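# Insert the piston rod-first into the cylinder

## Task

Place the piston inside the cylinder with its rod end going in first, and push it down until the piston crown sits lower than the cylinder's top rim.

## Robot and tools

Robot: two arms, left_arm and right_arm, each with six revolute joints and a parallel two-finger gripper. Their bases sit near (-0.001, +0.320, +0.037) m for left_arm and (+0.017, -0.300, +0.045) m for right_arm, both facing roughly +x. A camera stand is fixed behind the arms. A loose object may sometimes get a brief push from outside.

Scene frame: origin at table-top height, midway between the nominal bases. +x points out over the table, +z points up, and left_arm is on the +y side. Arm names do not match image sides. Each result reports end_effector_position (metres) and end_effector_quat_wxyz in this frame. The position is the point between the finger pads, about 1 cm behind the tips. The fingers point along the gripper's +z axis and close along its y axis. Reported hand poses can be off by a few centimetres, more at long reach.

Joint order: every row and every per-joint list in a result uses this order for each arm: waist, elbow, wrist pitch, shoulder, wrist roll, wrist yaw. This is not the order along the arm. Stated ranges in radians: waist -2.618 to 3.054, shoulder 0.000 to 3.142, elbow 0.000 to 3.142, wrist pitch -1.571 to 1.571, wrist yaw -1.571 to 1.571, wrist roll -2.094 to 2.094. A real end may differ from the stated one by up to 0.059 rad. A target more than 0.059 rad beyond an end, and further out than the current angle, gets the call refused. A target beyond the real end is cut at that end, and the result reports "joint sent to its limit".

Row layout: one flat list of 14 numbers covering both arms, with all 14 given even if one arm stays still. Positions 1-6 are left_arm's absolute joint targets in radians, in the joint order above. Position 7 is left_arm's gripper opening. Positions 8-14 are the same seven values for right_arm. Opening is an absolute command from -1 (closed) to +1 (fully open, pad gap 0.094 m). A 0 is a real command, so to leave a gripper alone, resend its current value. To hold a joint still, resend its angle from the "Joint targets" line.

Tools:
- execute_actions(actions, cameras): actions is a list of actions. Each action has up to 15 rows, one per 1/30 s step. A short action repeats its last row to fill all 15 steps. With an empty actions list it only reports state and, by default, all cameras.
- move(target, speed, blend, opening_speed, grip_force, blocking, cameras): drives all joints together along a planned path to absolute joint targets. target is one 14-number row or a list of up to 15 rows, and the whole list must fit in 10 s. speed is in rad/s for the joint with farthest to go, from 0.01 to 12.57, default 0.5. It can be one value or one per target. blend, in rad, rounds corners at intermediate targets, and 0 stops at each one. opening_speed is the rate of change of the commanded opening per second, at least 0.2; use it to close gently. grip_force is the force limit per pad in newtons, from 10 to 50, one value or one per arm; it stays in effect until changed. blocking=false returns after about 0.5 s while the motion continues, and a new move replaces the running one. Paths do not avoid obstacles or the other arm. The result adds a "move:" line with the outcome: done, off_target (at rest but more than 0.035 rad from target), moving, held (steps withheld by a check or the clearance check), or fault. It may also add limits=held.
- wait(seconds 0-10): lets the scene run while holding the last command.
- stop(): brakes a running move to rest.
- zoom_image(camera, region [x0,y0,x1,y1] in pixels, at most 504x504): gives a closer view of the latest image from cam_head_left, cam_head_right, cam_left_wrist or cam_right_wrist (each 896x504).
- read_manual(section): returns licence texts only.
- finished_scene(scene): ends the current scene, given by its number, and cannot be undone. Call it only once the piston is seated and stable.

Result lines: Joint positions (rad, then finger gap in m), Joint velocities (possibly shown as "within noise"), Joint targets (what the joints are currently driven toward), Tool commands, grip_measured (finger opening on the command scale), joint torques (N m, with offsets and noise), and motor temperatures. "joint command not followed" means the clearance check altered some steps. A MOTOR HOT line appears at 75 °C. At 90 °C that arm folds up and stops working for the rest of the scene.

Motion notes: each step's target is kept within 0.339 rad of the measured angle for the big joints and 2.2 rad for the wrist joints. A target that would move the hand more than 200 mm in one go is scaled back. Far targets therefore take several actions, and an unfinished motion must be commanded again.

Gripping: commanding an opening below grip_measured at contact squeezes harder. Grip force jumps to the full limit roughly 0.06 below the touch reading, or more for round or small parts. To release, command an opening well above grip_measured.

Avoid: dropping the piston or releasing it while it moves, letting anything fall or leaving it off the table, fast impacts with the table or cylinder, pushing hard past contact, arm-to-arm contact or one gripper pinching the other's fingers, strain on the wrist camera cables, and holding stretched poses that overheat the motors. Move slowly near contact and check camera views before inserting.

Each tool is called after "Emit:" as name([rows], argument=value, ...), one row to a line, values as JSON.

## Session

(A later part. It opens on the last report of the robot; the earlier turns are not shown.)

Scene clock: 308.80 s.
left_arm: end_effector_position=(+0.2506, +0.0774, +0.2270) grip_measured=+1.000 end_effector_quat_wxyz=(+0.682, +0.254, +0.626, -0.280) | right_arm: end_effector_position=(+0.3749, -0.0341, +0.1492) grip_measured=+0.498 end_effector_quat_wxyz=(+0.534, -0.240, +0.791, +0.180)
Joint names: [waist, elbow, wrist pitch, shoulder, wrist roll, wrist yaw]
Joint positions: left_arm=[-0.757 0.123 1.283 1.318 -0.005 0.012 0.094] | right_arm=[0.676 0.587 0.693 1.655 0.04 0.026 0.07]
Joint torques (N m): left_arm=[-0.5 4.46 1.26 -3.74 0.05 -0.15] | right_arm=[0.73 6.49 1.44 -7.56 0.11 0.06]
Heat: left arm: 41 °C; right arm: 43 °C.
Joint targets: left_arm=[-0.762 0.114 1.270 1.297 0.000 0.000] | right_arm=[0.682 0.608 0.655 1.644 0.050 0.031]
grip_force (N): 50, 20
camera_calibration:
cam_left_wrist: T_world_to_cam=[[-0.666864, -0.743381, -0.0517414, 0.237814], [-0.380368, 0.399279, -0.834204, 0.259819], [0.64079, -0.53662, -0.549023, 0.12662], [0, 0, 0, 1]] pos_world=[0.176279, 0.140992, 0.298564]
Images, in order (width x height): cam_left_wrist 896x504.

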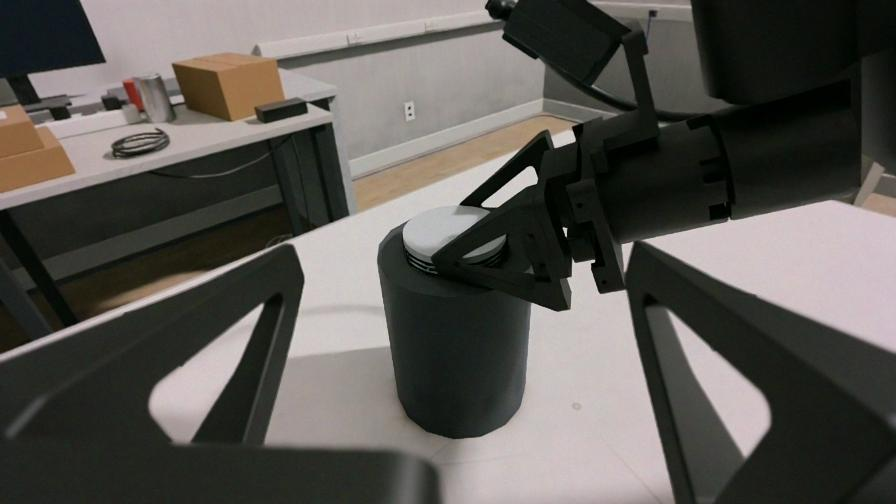

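Emit:
execute_actions([
  [[-0.762,0.114,1.270,1.297,0.0,0.0,1.0,0.682,0.608,0.655,1.644,0.050,0.031,0.510]],
  [[-0.762,0.114,1.270,1.297,0.0,0.0,1.0,0.682,0.608,0.655,1.644,0.050,0.031,0.525]],
  [[-0.762,0.114,1.270,1.297,0.0,0.0,1.0,0.682,0.608,0.655,1.644,0.050,0.031,0.55]],
  [[-0.762,0.114,1.270,1.297,0.0,0.0,1.0,0.682,0.608,0.655,1.644,0.050,0.031,0.60]],
], cameras=["cam_left_wrist", "cam_right_wrist"])

Emit:
zoom_image(camera="cam_left_wrist", region=[395, 195, 545, 315])

Emit:
zoom_image(camera="cam_right_wrist", region=[250, 130, 690, 480])

Scene clock: 312.80 s.
left_arm: end_effector_position=(+0.2506, +0.0774, +0.2270) grip_measured=+1.000 end_effector_quat_wxyz=(+0.682, +0.254, +0.626, -0.280) | right_arm: end_effector_position=(+0.3748, -0.0335, +0.1496) grip_measured=+0.598 end_effector_quat_wxyz=(+0.534, -0.240, +0.790, +0.180)
Joint names: [waist, elbow, wrist pitch, shoulder, wrist roll, wrist yaw]
Joint positions: left_arm=[-0.757 0.123 1.283 1.318 -0.005 0.012 0.094] | right_arm=[0.677 0.588 0.692 1.655 0.041 0.026 0.075]
Joint torques (N m): left_arm=[-0.51 4.46 1.26 -3.75 0.05 -0.16] | right_arm=[0.44 6.42 1.47 -7.51 0.09 0.04]
Heat: left arm: 41 °C; right arm: 42 °C.
Joint targets: left_arm=[-0.762 0.114 1.270 1.297 0.000 0.000] | right_arm=[0.682 0.608 0.655 1.644 0.050 0.031]
grip_force (N): 50, 20
camera_calibration:
cam_left_wrist: T_world_to_cam=[[-0.666864, -0.743381, -0.0517414, 0.237814], [-0.380368, 0.399279, -0.834204, 0.259819], [0.64079, -0.53662, -0.549023, 0.12662], [0, 0, 0, 1]] pos_world=[0.176279, 0.140992, 0.298564]
cam_right_wrist: T_world_to_cam=[[0.58528, -0.807112, -0.0775688, -0.235071], [-0.723899, -0.477039, -0.498401, 0.337692], [0.365262, 0.347856, -0.863469, 0.12767], [0, 0, 0, 1]] pos_world=[0.335405, -0.0730468, 0.260311]
Images, in order (width x height): cam_left_wrist 896x504, cam_right_wrist 896x504.

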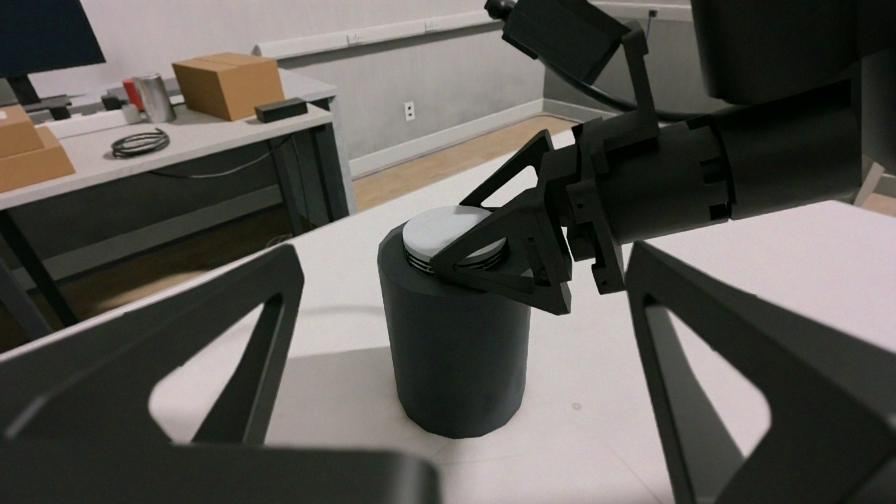

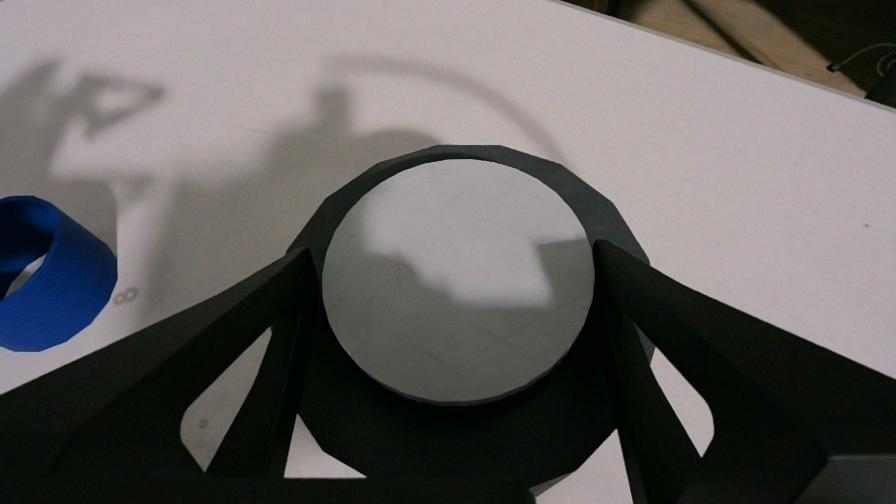

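Scaled by 3.360 from the camera's 896x504 image, which has a finer 1280x720 frame.

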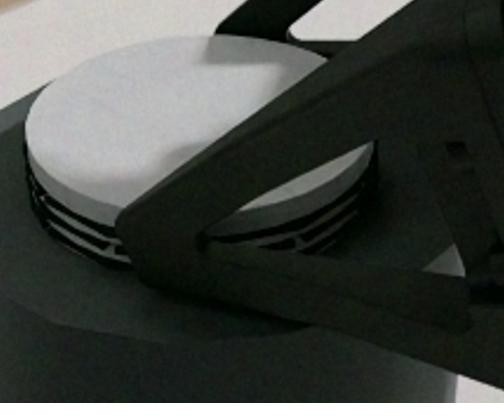

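Scaled by 1.145 from the camera's 896x504 image, which has a finer 1280x720 frame.

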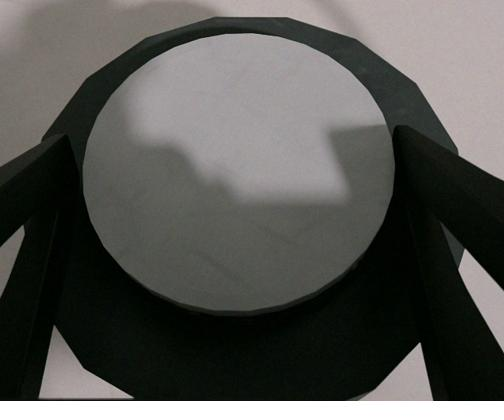

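Emit:
move([
  [-0.762, 0.114, 1.270, 1.297, 0.0, 0.0, 1.0, 0.677, 0.74, 0.367, 1.450, 0.041, 0.026, 0.8],
  [-0.762, 0.114, 1.270, 1.297, 0.0, 0.0, 1.0, 0.660, 1.825, -1.115, 1.918, 0.0, 0.0, -1.0],
], speed=[0.4, 0.8], blend=[0.03, 0], grip_force=[50, 20], cameras=["all"])

Emit:
zoom_image(camera="cam_left_wrist", region=[360, 80, 580, 300])

Emit:
zoom_image(camera="cam_right_wrist", region=[220, 50, 680, 480])

Scene clock: 325.83 s.
left_arm: end_effector_position=(+0.2506, +0.0774, +0.2270) grip_measured=+1.000 end_effector_quat_wxyz=(+0.682, +0.254, +0.626, -0.280) | right_arm: end_effector_position=(+0.3714, -0.0376, +0.2090) grip_measured=-0.503 end_effector_quat_wxyz=(+0.164, -0.308, +0.936, +0.050)
Joint names: [waist, elbow, wrist pitch, shoulder, wrist roll, wrist yaw]
Joint positions: left_arm=[-0.757 0.123 1.283 1.318 -0.005 0.012 0.094] | right_arm=[0.667 1.791 -1.113 1.904 0.002 0.008 0.023]
Joint velocities: left_arm=[within noise] | right_arm=[-0.022 -0.002 -0.022 -0.007 -0.066 0.037 -0.013]
Joint torques (N m): left_arm=[-0.5 4.48 1.26 -3.75 0.05 -0.16] | right_arm=[-0.54 8.21 0.82 -8.55 0.01 -0.09]
Heat: left arm: 41 °C; right arm: 41 °C.
Joint targets: left_arm=[-0.762 0.114 1.270 1.297 0.000 0.000] | right_arm=[0.660 1.825 -1.115 1.918 0.000 0.000]
grip_force (N): 50, 20
move: moving (right_arm; no rest 5 s after target 2's new numbers were sent)
camera_calibration:
cam_left_wrist: T_world_to_cam=[[-0.666864, -0.743381, -0.0517414, 0.237814], [-0.380368, 0.399279, -0.834204, 0.259819], [0.64079, -0.53662, -0.549023, 0.12662], [0, 0, 0, 1]] pos_world=[0.176279, 0.140992, 0.298564]
cam_right_wrist: T_world_to_cam=[[0.571336, -0.8198, -0.0387737, -0.235127], [-0.768971, -0.551226, 0.323779, 0.204997], [-0.286807, -0.155171, -0.945338, 0.422057], [0, 0, 0, 1]] pos_world=[0.413023, -0.0142665, 0.323496]

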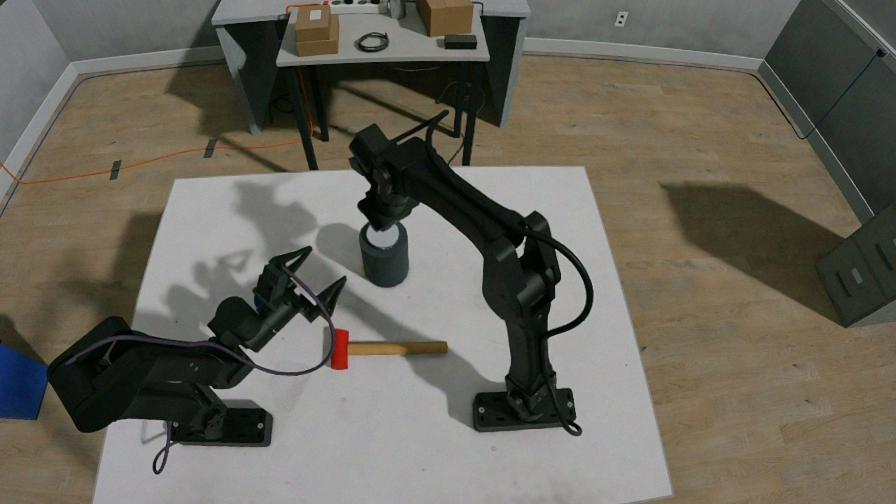

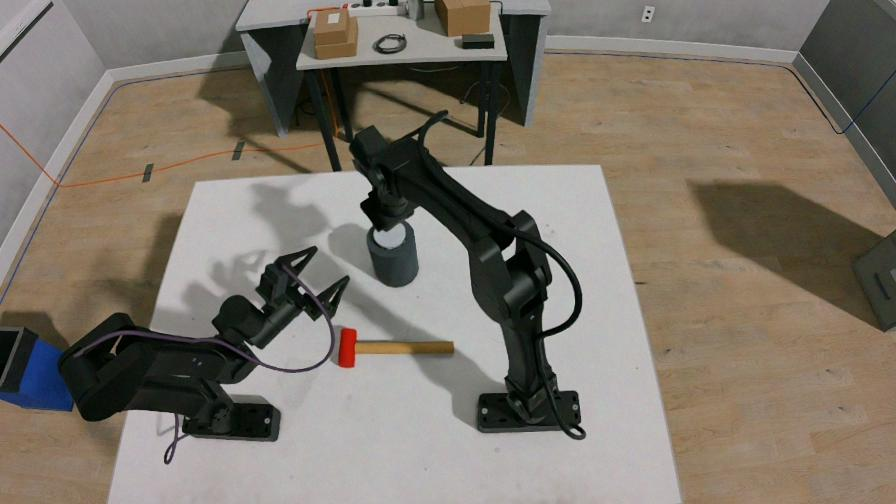

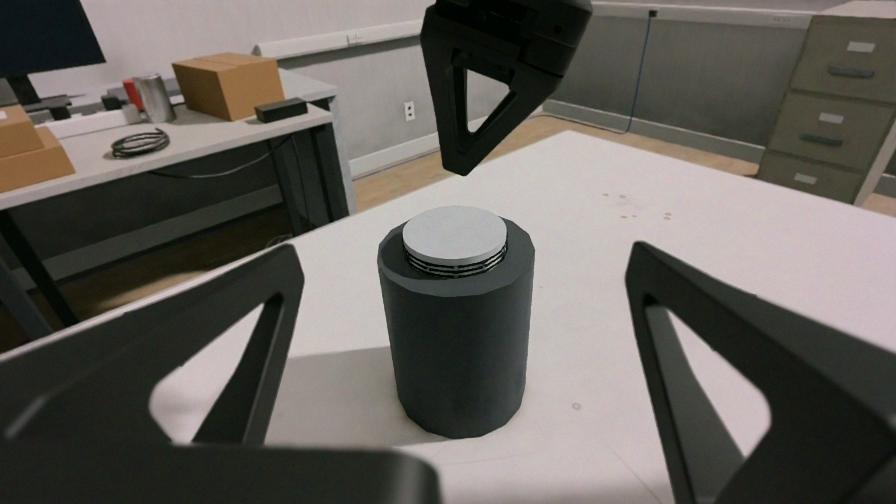

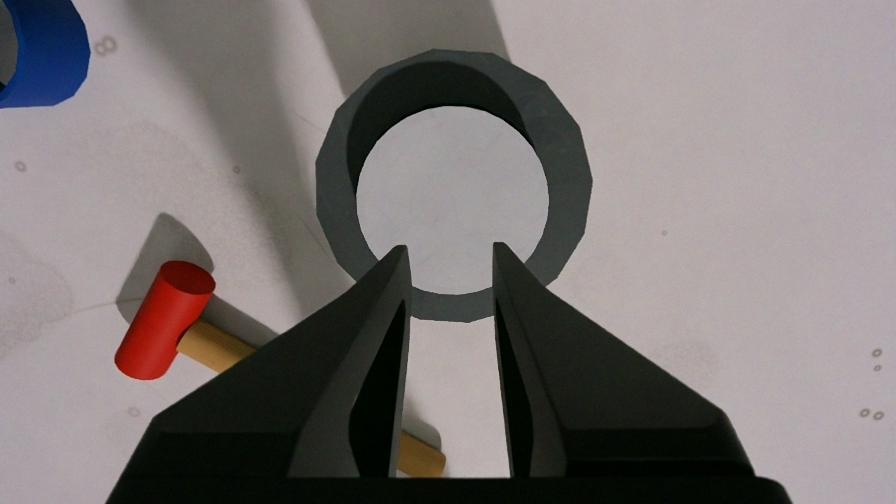

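Scaled by 2.291 from the camera's 896x504 image, which has a finer 1280x720 frame.

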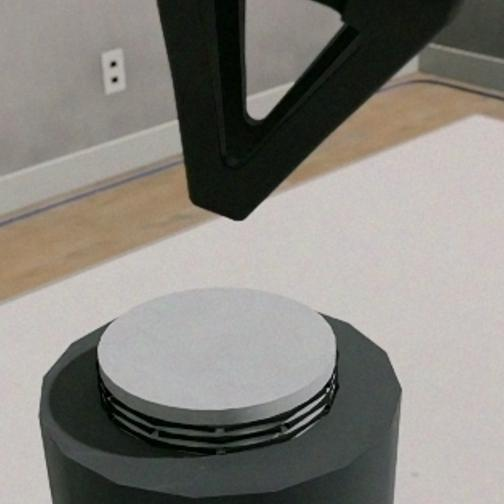

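Scaled by 1.096 from the camera's 896x504 image, which has a finer 1280x720 frame.

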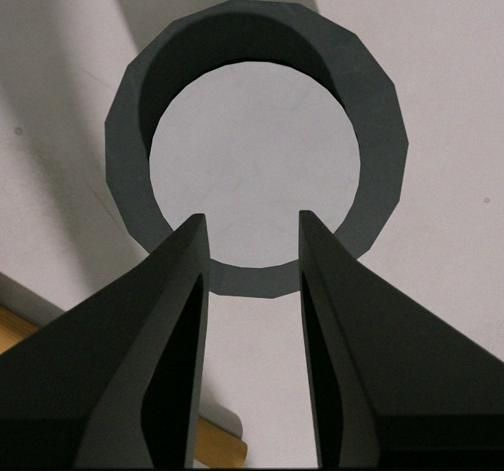

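Emit:
move(target=[-0.762, 0.114, 1.270, 1.297, 0.0, 0.0, 1.0, 0.660, 1.972, -1.225, 2.091, 0.0, 0.0, -1.0], speed=0.3, cameras=["cam_left_wrist", "cam_right_wrist"])

Emit:
zoom_image(camera="cam_left_wrist", region=[360, 100, 580, 300])

Scene clock: 329.80 s.
left_arm: end_effector_position=(+0.2506, +0.0774, +0.2270) grip_measured=+1.000 end_effector_quat_wxyz=(+0.682, +0.254, +0.626, -0.280) | right_arm: end_effector_position=(+0.3788, -0.0320, +0.1730) grip_measured=-0.964 end_effector_quat_wxyz=(+0.098, -0.311, +0.945, +0.029)
Joint names: [waist, elbow, wrist pitch, shoulder, wrist roll, wrist yaw]
Joint positions: left_arm=[-0.757 0.123 1.283 1.318 -0.005 0.012 0.094] | right_arm=[0.667 1.935 -1.222 2.08 0.002 0.008 0.002]
Joint torques (N m): left_arm=[-0.5 4.45 1.26 -3.74 0.05 -0.15] | right_arm=[-0.66 8.24 0.56 -10.06 -0.02 -0.05]
Heat: left arm: 41 °C; right arm: 40 °C.
Joint targets: left_arm=[-0.762 0.114 1.270 1.297 0.000 0.000] | right_arm=[0.660 1.972 -1.225 2.091 0.000 0.000]
grip_force (N): 50, 20
move: off_target (right_arm); right_arm: the elbow is farthest, 0.037 rad from its target
camera_calibration:
cam_left_wrist: T_world_to_cam=[[-0.666864, -0.743381, -0.0517414, 0.237814], [-0.380368, 0.399279, -0.834204, 0.259819], [0.64079, -0.53662, -0.549023, 0.12662], [0, 0, 0, 1]] pos_world=[0.176279, 0.140992, 0.298564]
cam_right_wrist: T_world_to_cam=[[0.56767, -0.822535, -0.0344603, -0.2356], [-0.725059, -0.519346, 0.452293, 0.187648], [-0.389924, -0.231768, -0.891203, 0.418236], [0, 0, 0, 1]] pos_world=[0.432879, 0.000598643, 0.279743]
Images, in order (width x height): cam_left_wrist 896x504, cam_right_wrist 896x504.

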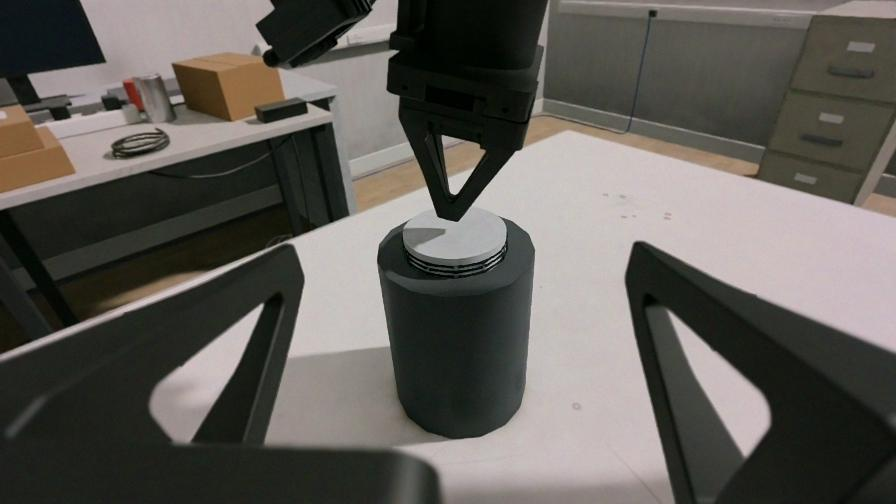

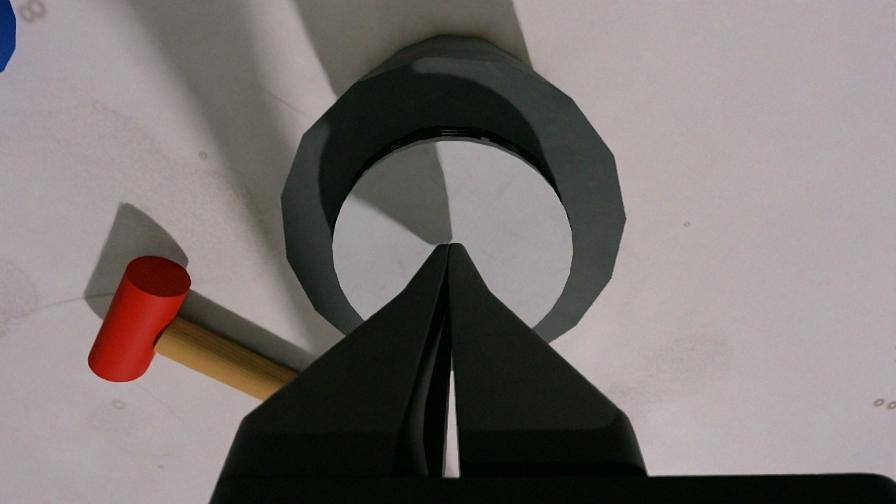

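Scaled by 2.291 from the camera's 896x504 image, which has a finer 1280x720 frame.

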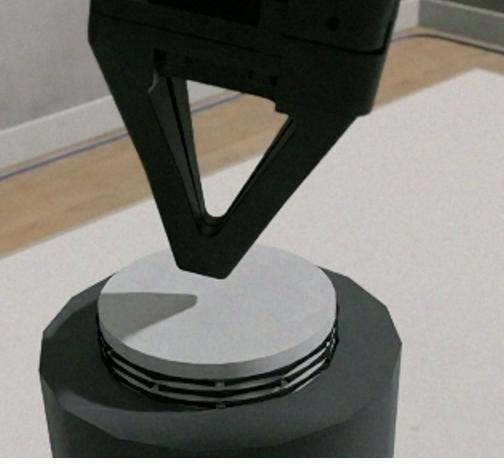

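Emit:
move(target=[-0.762, 0.114, 1.270, 1.297, 0.0, 0.0, 1.0, 0.660, 1.882, -1.171, 2.091, 0.0, 0.0, -1.0], speed=0.1, cameras=["cam_left_wrist"])

Emit:
zoom_image(camera="cam_left_wrist", region=[380, 160, 540, 300])

Scene clock: 332.77 s.
left_arm: end_effector_position=(+0.2506, +0.0774, +0.2270) grip_measured=+1.000 end_effector_quat_wxyz=(+0.682, +0.254, +0.626, -0.280) | right_arm: end_effector_position=(+0.3794, -0.0316, +0.1653) grip_measured=-0.964 end_effector_quat_wxyz=(+0.098, -0.311, +0.945, +0.029)
Joint names: [waist, elbow, wrist pitch, shoulder, wrist roll, wrist yaw]
Joint positions: left_arm=[-0.757 0.123 1.283 1.318 -0.005 0.012 0.094] | right_arm=[0.667 1.905 -1.191 2.08 0.002 0.008 0.002]
Joint torques (N m): left_arm=[-0.5 4.46 1.26 -3.75 0.05 -0.15] | right_arm=[-0.59 3.77 0.81 -10.1 -0.01 -0.05]
Heat: left arm: 41 °C; right arm: 40 °C.
Joint targets: left_arm=[-0.762 0.114 1.270 1.297 0.000 0.000] | right_arm=[0.660 1.882 -1.171 2.091 0.000 0.000]
grip_force (N): 50, 20
move: done
camera_calibration:
cam_left_wrist: T_world_to_cam=[[-0.666864, -0.743381, -0.0517414, 0.237814], [-0.380368, 0.399279, -0.834204, 0.259819], [0.64079, -0.53662, -0.549023, 0.12662], [0, 0, 0, 1]] pos_world=[0.176279, 0.140992, 0.298564]
Images, in order (width x height): cam_left_wrist 896x504.

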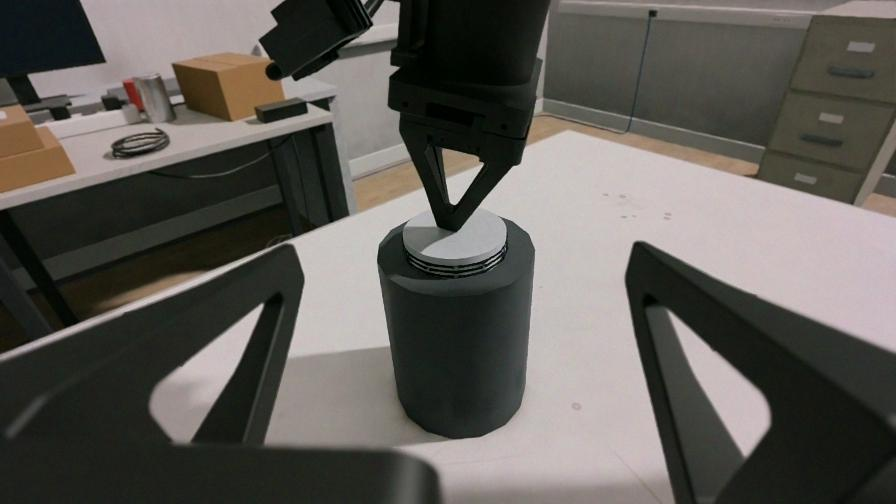

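Scaled by 3.150 from the camera's 896x504 image, which has a finer 1280x720 frame.

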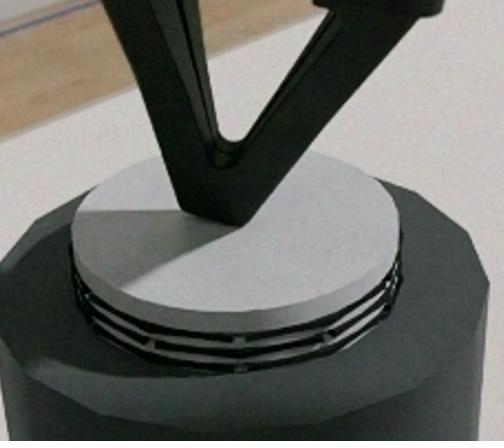

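Emit:
move(target=[-0.762, 0.114, 1.270, 1.297, 0.0, 0.0, 1.0, 0.660, 1.868, -1.220, 2.137, 0.0, 0.0, -1.0], speed=0.08)

Emit:
move(target=[-0.762, 0.114, 1.270, 1.297, 0.0, 0.0, 1.0, 0.660, 1.852, -1.240, 2.160, 0.0, 0.0, -1.0], speed=0.08, cameras=["cam_left_wrist"])

Emit:
zoom_image(camera="cam_left_wrist", region=[380, 160, 540, 300])

Scene clock: 334.50 s.
left_arm: end_effector_position=(+0.2506, +0.0774, +0.2270) grip_measured=+1.000 end_effector_quat_wxyz=(+0.682, +0.254, +0.626, -0.280) | right_arm: end_effector_position=(+0.3788, -0.0320, +0.1639) grip_measured=-0.964 end_effector_quat_wxyz=(+0.096, -0.311, +0.945, +0.028)
Joint names: [waist, elbow, wrist pitch, shoulder, wrist roll, wrist yaw]
Joint positions: left_arm=[-0.757 0.123 1.283 1.318 -0.005 0.012 0.094] | right_arm=[0.667 1.903 -1.192 2.081 0.002 0.008 0.002]
Joint torques (N m): left_arm=[-0.49 4.45 1.26 -3.74 0.06 -0.15] | right_arm=[-0.61 2.89 0.24 -6.28 -0.02 -0.09]
Heat: left arm: 41 °C; right arm: 40 °C.
Joint targets: left_arm=[-0.762 0.114 1.270 1.297 0.000 0.000] | right_arm=[0.660 1.868 -1.220 2.137 0.000 0.000]
grip_force (N): 50, 20
move: off_target (right_arm); right_arm: the shoulder is farthest, 0.056 rad from its target

Scene clock: 335.20 s.
left_arm: end_effector_position=(+0.2506, +0.0774, +0.2270) grip_measured=+1.000 end_effector_quat_wxyz=(+0.682, +0.254, +0.626, -0.280) | right_arm: end_effector_position=(+0.3785, -0.0322, +0.1630) grip_measured=-0.964 end_effector_quat_wxyz=(+0.095, -0.311, +0.945, +0.027)
Joint names: [waist, elbow, wrist pitch, shoulder, wrist roll, wrist yaw]
Joint positions: left_arm=[-0.757 0.123 1.283 1.318 -0.005 0.012 0.094] | right_arm=[0.667 1.903 -1.193 2.083 0.002 0.008 0.002]
Joint torques (N m): left_arm=[-0.5 4.46 1.26 -3.75 0.05 -0.15] | right_arm=[-0.59 1.77 0.03 -4.38 -0.01 -0.08]
Heat: left arm: 41 °C; right arm: 40 °C.
Joint targets: left_arm=[-0.762 0.114 1.270 1.297 0.000 0.000] | right_arm=[0.660 1.852 -1.240 2.160 0.000 0.000]
grip_force (N): 50, 20
move: off_target (right_arm); right_arm: the shoulder is farthest, 0.077 rad from its target
camera_calibration:
cam_left_wrist: T_world_to_cam=[[-0.666864, -0.743381, -0.0517414, 0.237814], [-0.380368, 0.399279, -0.834204, 0.259819], [0.64079, -0.53662, -0.549023, 0.12662], [0, 0, 0, 1]] pos_world=[0.176279, 0.140992, 0.298564]
Images, in order (width x height): cam_left_wrist 896x504.

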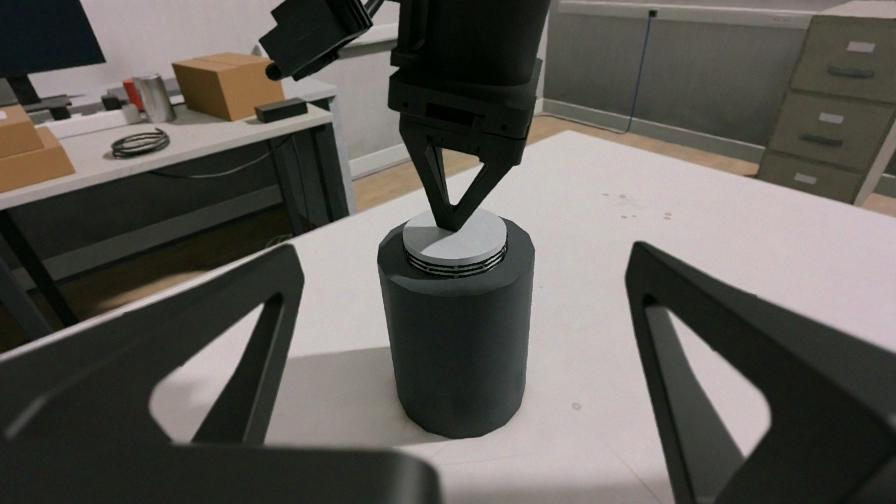

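Scaled by 3.150 from the camera's 896x504 image, which has a finer 1280x720 frame.

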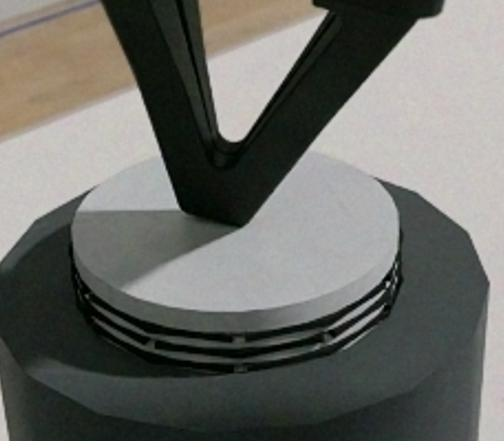

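Emit:
move(target=[-0.762, 0.114, 1.270, 1.297, 0.0, 0.0, 1.0, 0.660, 1.838, -1.262, 2.185, 0.0, 0.0, -1.0], speed=0.08)

Emit:
move(target=[-0.762, 0.114, 1.270, 1.297, 0.0, 0.0, 1.0, 0.660, 1.824, -1.283, 2.208, 0.0, 0.0, -1.0], speed=0.08, cameras=["cam_left_wrist"])

Emit:
zoom_image(camera="cam_left_wrist", region=[380, 160, 540, 300])

Scene clock: 337.37 s.
left_arm: end_effector_position=(+0.2506, +0.0774, +0.2270) grip_measured=+1.000 end_effector_quat_wxyz=(+0.682, +0.254, +0.626, -0.280) | right_arm: end_effector_position=(+0.3781, -0.0325, +0.1619) grip_measured=-0.964 end_effector_quat_wxyz=(+0.093, -0.311, +0.945, +0.027)
Joint names: [waist, elbow, wrist pitch, shoulder, wrist roll, wrist yaw]
Joint positions: left_arm=[-0.757 0.123 1.283 1.318 -0.005 0.012 0.094] | right_arm=[0.667 1.903 -1.195 2.085 0.002 0.008 0.002]
Joint torques (N m): left_arm=[-0.49 4.46 1.26 -3.74 0.05 -0.15] | right_arm=[-0.65 0.72 -0.18 -2.36 -0.04 -0.08]
Heat: left arm: 41 °C; right arm: 39 °C.
Joint targets: left_arm=[-0.762 0.114 1.270 1.297 0.000 0.000] | right_arm=[0.660 1.838 -1.262 2.185 0.000 0.000]
grip_force (N): 50, 20
move: off_target (right_arm); right_arm: the shoulder is farthest, 0.100 rad from its target

Scene clock: 338.07 s.
left_arm: end_effector_position=(+0.2506, +0.0774, +0.2270) grip_measured=+1.000 end_effector_quat_wxyz=(+0.682, +0.254, +0.626, -0.280) | right_arm: end_effector_position=(+0.3774, -0.0330, +0.1611) grip_measured=-0.964 end_effector_quat_wxyz=(+0.090, -0.311, +0.946, +0.026)
Joint names: [waist, elbow, wrist pitch, shoulder, wrist roll, wrist yaw]
Joint positions: left_arm=[-0.757 0.123 1.283 1.318 -0.005 0.012 0.094] | right_arm=[0.667 1.903 -1.199 2.087 0.002 0.008 0.002]
Joint torques (N m): left_arm=[-0.5 4.46 1.26 -3.75 0.05 -0.15] | right_arm=[-0.62 -0.31 -0.38 -0.46 0 -0.07]
Heat: left arm: 41 °C; right arm: 39 °C.
Joint targets: left_arm=[-0.762 0.114 1.270 1.297 0.000 0.000] | right_arm=[0.660 1.824 -1.283 2.208 0.000 0.000]
grip_force (N): 50, 20
move: off_target (right_arm); right_arm: the shoulder is farthest, 0.121 rad from its target
camera_calibration:
cam_left_wrist: T_world_to_cam=[[-0.666864, -0.743381, -0.0517414, 0.237814], [-0.380368, 0.399279, -0.834204, 0.259819], [0.64079, -0.53662, -0.549023, 0.12662], [0, 0, 0, 1]] pos_world=[0.176279, 0.140992, 0.298564]
Images, in order (width x height): cam_left_wrist 896x504.

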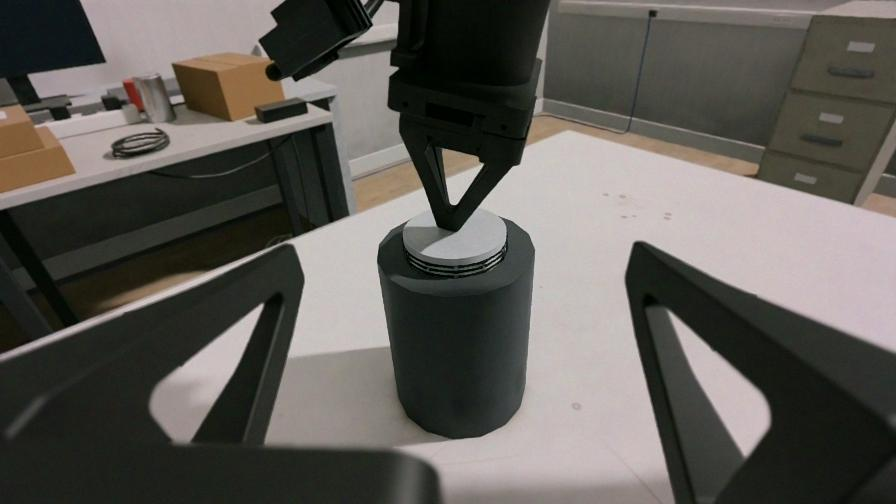

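Scaled by 3.150 from the camera's 896x504 image, which has a finer 1280x720 frame.

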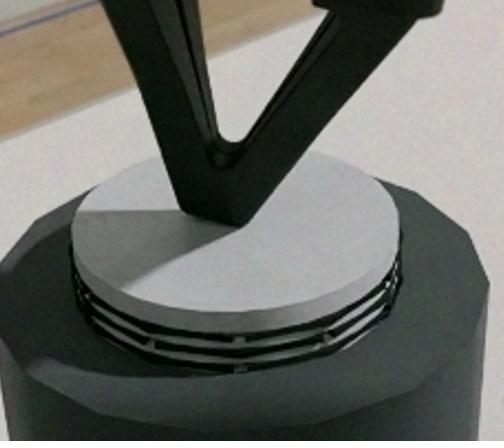

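Emit:
zoom_image(camera="cam_left_wrist", region=[395, 240, 455, 290])

Emit:
zoom_image(camera="cam_left_wrist", region=[455, 230, 515, 280])

Scaled by 8.400 from the camera's 896x504 image, which has a finer 1280x720 frame.

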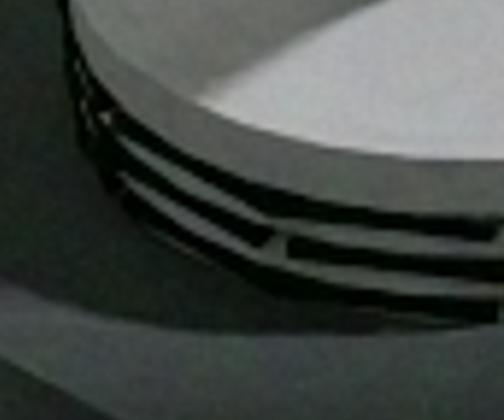

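Scaled by 8.400 from the camera's 896x504 image, which has a finer 1280x720 frame.

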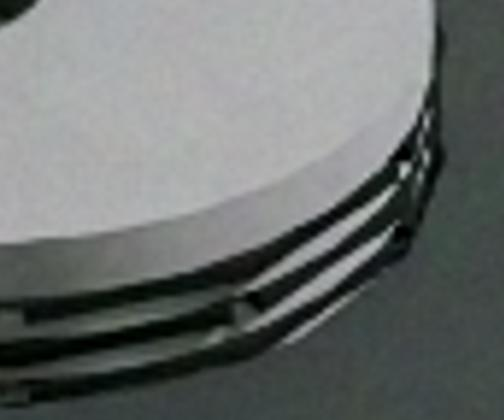

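Emit:
move(target=[-0.762, 0.114, 1.270, 1.297, 0.0, 0.0, 1.0, 0.660, 1.810, -1.304, 2.231, 0.0, 0.0, -1.0], speed=0.08)

Emit:
move(target=[-0.762, 0.114, 1.270, 1.297, 0.0, 0.0, 1.0, 0.660, 1.796, -1.325, 2.254, 0.0, 0.0, -1.0], speed=0.08, cameras=["cam_left_wrist"])

Emit:
zoom_image(camera="cam_left_wrist", region=[380, 160, 540, 300])

Scene clock: 341.83 s.
left_arm: end_effector_position=(+0.2506, +0.0774, +0.2270) grip_measured=+1.000 end_effector_quat_wxyz=(+0.682, +0.254, +0.626, -0.280) | right_arm: end_effector_position=(+0.3764, -0.0338, +0.1563) grip_measured=-0.964 end_effector_quat_wxyz=(+0.083, -0.312, +0.946, +0.023)
Joint names: [waist, elbow, wrist pitch, shoulder, wrist roll, wrist yaw]
Joint positions: left_arm=[-0.757 0.123 1.283 1.318 -0.005 0.012 0.094] | right_arm=[0.667 1.903 -1.203 2.097 0.002 0.008 0.002]
Joint torques (N m): left_arm=[-0.5 4.46 1.26 -3.74 0.05 -0.15] | right_arm=[-0.68 -1.47 -0.59 0.69 0 -0.09]
Heat: left arm: 41 °C; right arm: 39 °C.
Joint targets: left_arm=[-0.762 0.114 1.270 1.297 0.000 0.000] | right_arm=[0.660 1.810 -1.304 2.231 0.000 0.000]
grip_force (N): 50, 20
move: off_target (right_arm); right_arm: the shoulder is farthest, 0.134 rad from its target

Scene clock: 342.53 s.
left_arm: end_effector_position=(+0.2506, +0.0774, +0.2270) grip_measured=+1.000 end_effector_quat_wxyz=(+0.682, +0.254, +0.626, -0.280) | right_arm: end_effector_position=(+0.3761, -0.0340, +0.1556) grip_measured=-0.964 end_effector_quat_wxyz=(+0.082, -0.312, +0.946, +0.023)
Joint names: [waist, elbow, wrist pitch, shoulder, wrist roll, wrist yaw]
Joint positions: left_arm=[-0.757 0.123 1.283 1.318 -0.005 0.012 0.094] | right_arm=[0.667 1.903 -1.205 2.099 0.002 0.008 0.002]
Joint torques (N m): left_arm=[-0.49 4.46 1.26 -3.74 0.05 -0.15] | right_arm=[-0.55 -2.56 -0.85 2.74 -0.02 -0.1]
Heat: left arm: 41 °C; right arm: 39 °C.
Joint targets: left_arm=[-0.762 0.114 1.270 1.297 0.000 0.000] | right_arm=[0.660 1.796 -1.325 2.254 0.000 0.000]
grip_force (N): 50, 20
move: off_target (right_arm); right_arm: the shoulder is farthest, 0.155 rad from its target
camera_calibration:
cam_left_wrist: T_world_to_cam=[[-0.666864, -0.743381, -0.0517414, 0.237814], [-0.380368, 0.399279, -0.834204, 0.259819], [0.64079, -0.53662, -0.549023, 0.12662], [0, 0, 0, 1]] pos_world=[0.176279, 0.140992, 0.298564]
Images, in order (width x height): cam_left_wrist 896x504.

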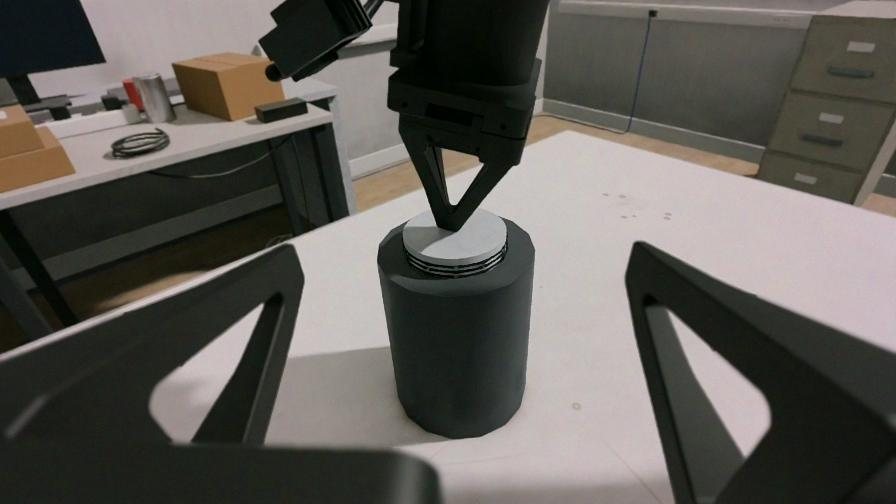

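Scaled by 3.150 from the camera's 896x504 image, which has a finer 1280x720 frame.

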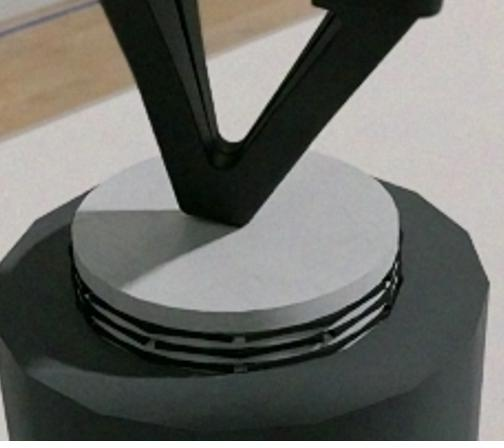

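Emit:
wait(seconds=0.1, cameras=["cam_right_wrist", "cam_head_left", "cam_head_right"])

Emit:
zoom_image(camera="cam_right_wrist", region=[250, 10, 670, 390])

Emit:
zoom_image(camera="cam_right_wrist", region=[300, 60, 620, 260])

Scene clock: 343.97 s.
left_arm: end_effector_position=(+0.2506, +0.0774, +0.2270) grip_measured=+1.000 end_effector_quat_wxyz=(+0.682, +0.254, +0.626, -0.280) | right_arm: end_effector_position=(+0.3761, -0.0340, +0.1556) grip_measured=-0.964 end_effector_quat_wxyz=(+0.082, -0.312, +0.946, +0.023)
Joint names: [waist, elbow, wrist pitch, shoulder, wrist roll, wrist yaw]
Joint positions: left_arm=[-0.757 0.123 1.283 1.318 -0.005 0.012 0.094] | right_arm=[0.667 1.903 -1.205 2.099 0.002 0.008 0.002]
Joint torques (N m): left_arm=[-0.5 4.45 1.26 -3.75 0.05 -0.15] | right_arm=[-0.61 -2.55 -0.85 2.81 0.03 -0.08]
Heat: left arm: 41 °C; right arm: 39 °C.
Joint targets: left_arm=[-0.762 0.114 1.270 1.297 0.000 0.000] | right_arm=[0.660 1.796 -1.325 2.254 0.000 0.000]
Tool commands: left_gripper/opening=+1.0 right_gripper/opening=-1.0
grip_force (N): 50, 20
wait: 0.10 s; at rest from the start
camera_calibration:
cam_right_wrist: T_world_to_cam=[[0.566703, -0.823252, -0.033222, -0.236208], [-0.711744, -0.50946, 0.483602, 0.182921], [-0.415052, -0.250413, -0.874657, 0.407448], [0, 0, 0, 1]] pos_world=[0.433165, 0.000762118, 0.260069]
Images, in order (width x height): cam_head_left 896x504, cam_head_right 896x504, cam_right_wrist 896x504.

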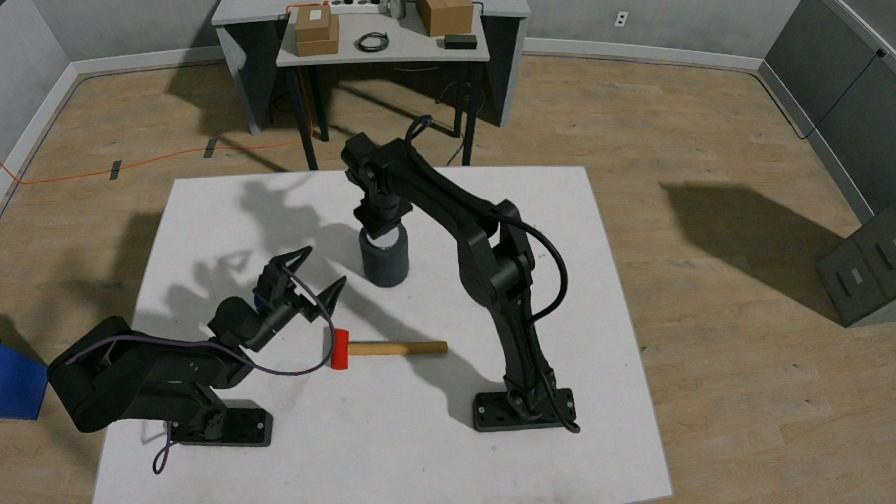

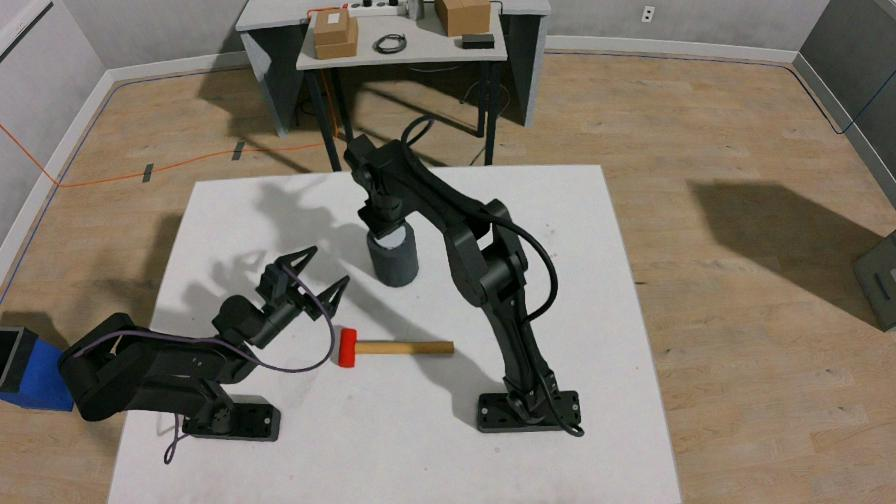

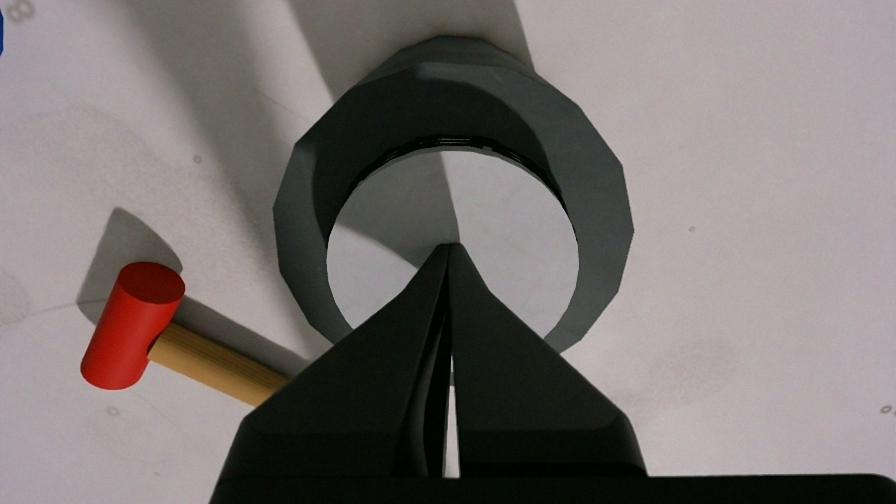

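Scaled by 1.200 from the camera's 896x504 image, which has a finer 1280x720 frame.

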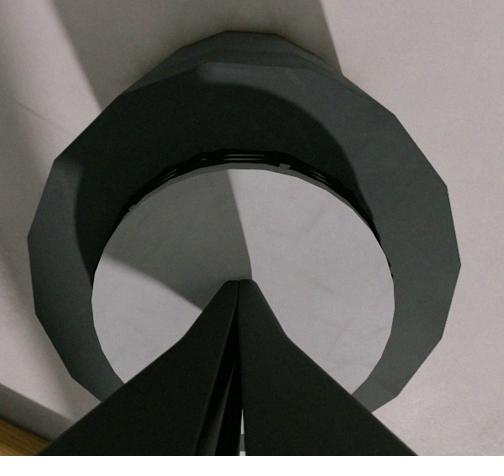

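Scaled by 1.575 from the camera's 896x504 image, which has a finer 1280x720 frame.

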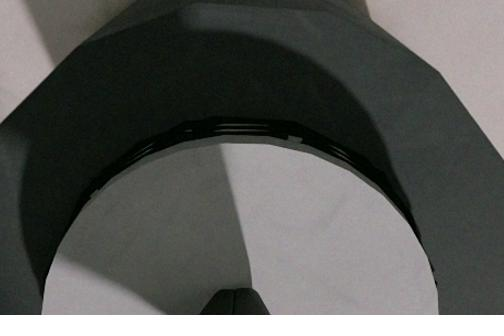

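Emit:
move([
  [-0.762, 0.114, 1.270, 1.297, 0.0, 0.0, 1.0, 0.660, 1.865, -1.335, 2.130, 0.0, 0.0, -1.0],
  [-0.762, 0.114, 1.270, 1.297, 0.0, 0.0, 1.0, 0.690, 1.865, -1.335, 2.130, 0.0, 0.0, -1.0],
  [-0.762, 0.114, 1.270, 1.297, 0.0, 0.0, 1.0, 0.630, 1.865, -1.335, 2.130, 0.0, 0.0, -1.0],
  [-0.762, 0.114, 1.270, 1.297, 0.0, 0.0, 1.0, 0.660, 1.865, -1.335, 2.130, 0.0, 0.0, -1.0],
], speed=0.15, blend=[0.01, 0.01, 0.01, 0], cameras=["cam_left_wrist", "cam_right_wrist"])

Emit:
zoom_image(camera="cam_left_wrist", region=[380, 160, 540, 300])

Emit:
zoom_image(camera="cam_right_wrist", region=[250, 10, 670, 390])

Scene clock: 351.67 s.
left_arm: end_effector_position=(+0.2506, +0.0774, +0.2270) grip_measured=+1.000 end_effector_quat_wxyz=(+0.682, +0.254, +0.626, -0.280) | right_arm: end_effector_position=(+0.3772, -0.0336, +0.1625) grip_measured=-0.964 end_effector_quat_wxyz=(+0.086, -0.308, +0.947, +0.037)
Joint names: [waist, elbow, wrist pitch, shoulder, wrist roll, wrist yaw]
Joint positions: left_arm=[-0.757 0.123 1.283 1.318 -0.005 0.012 0.094] | right_arm=[0.656 1.906 -1.204 2.086 0.002 -0.017 0.002]
Joint torques (N m): left_arm=[-0.5 4.45 1.26 -3.74 0.05 -0.16] | right_arm=[0.34 2.39 -0.95 -7.21 -0.01 0.18]
Motor temperatures (°C): left_arm=[28 30 41 28 26 27 25] | right_arm=[30 32 38 30 28 29 29]
Heat: left arm: 41 °C; right arm: 38 °C.
Joint targets: left_arm=[-0.762 0.114 1.270 1.297 0.000 0.000] | right_arm=[0.660 1.865 -1.335 2.130 0.000 0.000]
grip_force (N): 50, 20
move: off_target (right_arm); right_arm: the wrist pitch is farthest, 0.131 rad from its target
camera_calibration:
cam_left_wrist: T_world_to_cam=[[-0.666864, -0.743381, -0.0517414, 0.237814], [-0.380368, 0.399279, -0.834204, 0.259819], [0.64079, -0.53662, -0.549023, 0.12662], [0, 0, 0, 1]] pos_world=[0.176279, 0.140992, 0.298564]
cam_right_wrist: T_world_to_cam=[[0.561503, -0.82543, -0.0581301, -0.230368], [-0.714988, -0.519337, 0.46806, 0.184067], [-0.41654, -0.221255, -0.881783, 0.41678], [0, 0, 0, 1]] pos_world=[0.434563, -0.00234494, 0.267963]
Images, in order (width x height): cam_left_wrist 896x504, cam_right_wrist 896x504.

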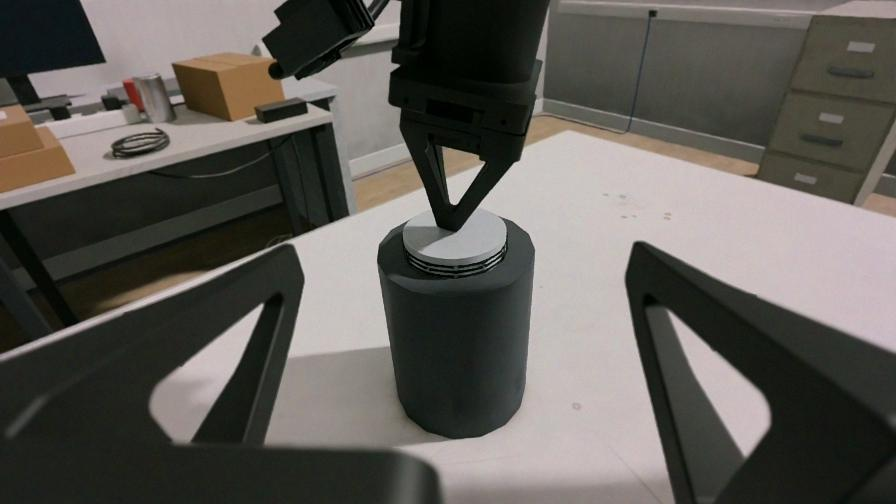

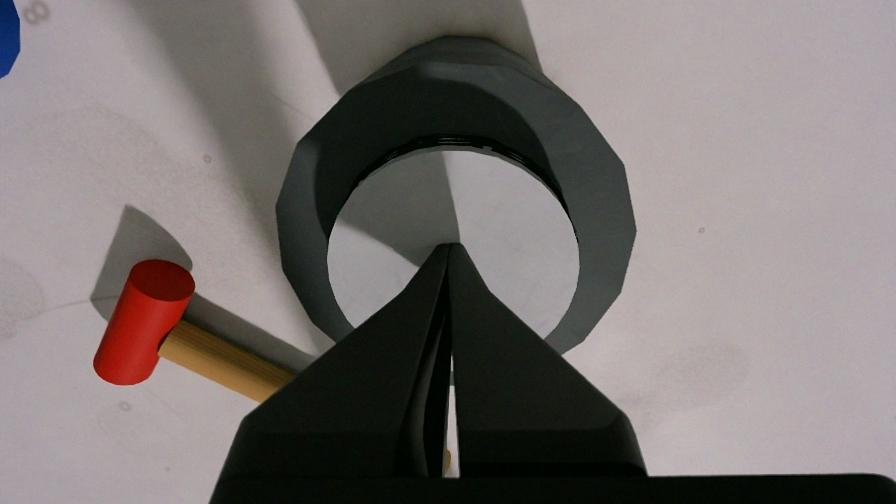

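Scaled by 3.150 from the camera's 896x504 image, which has a finer 1280x720 frame.

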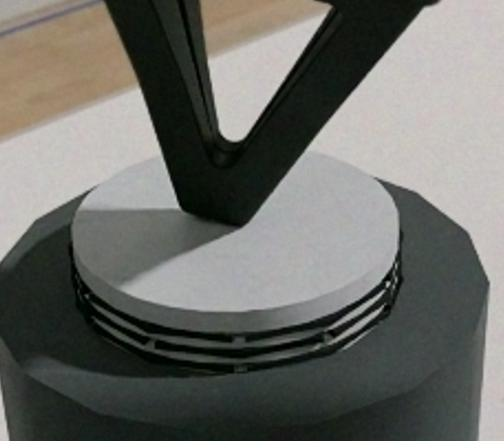

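Scaled by 1.200 from the camera's 896x504 image, which has a finer 1280x720 frame.

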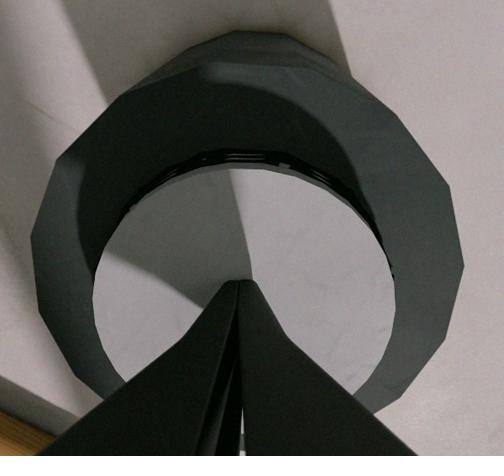

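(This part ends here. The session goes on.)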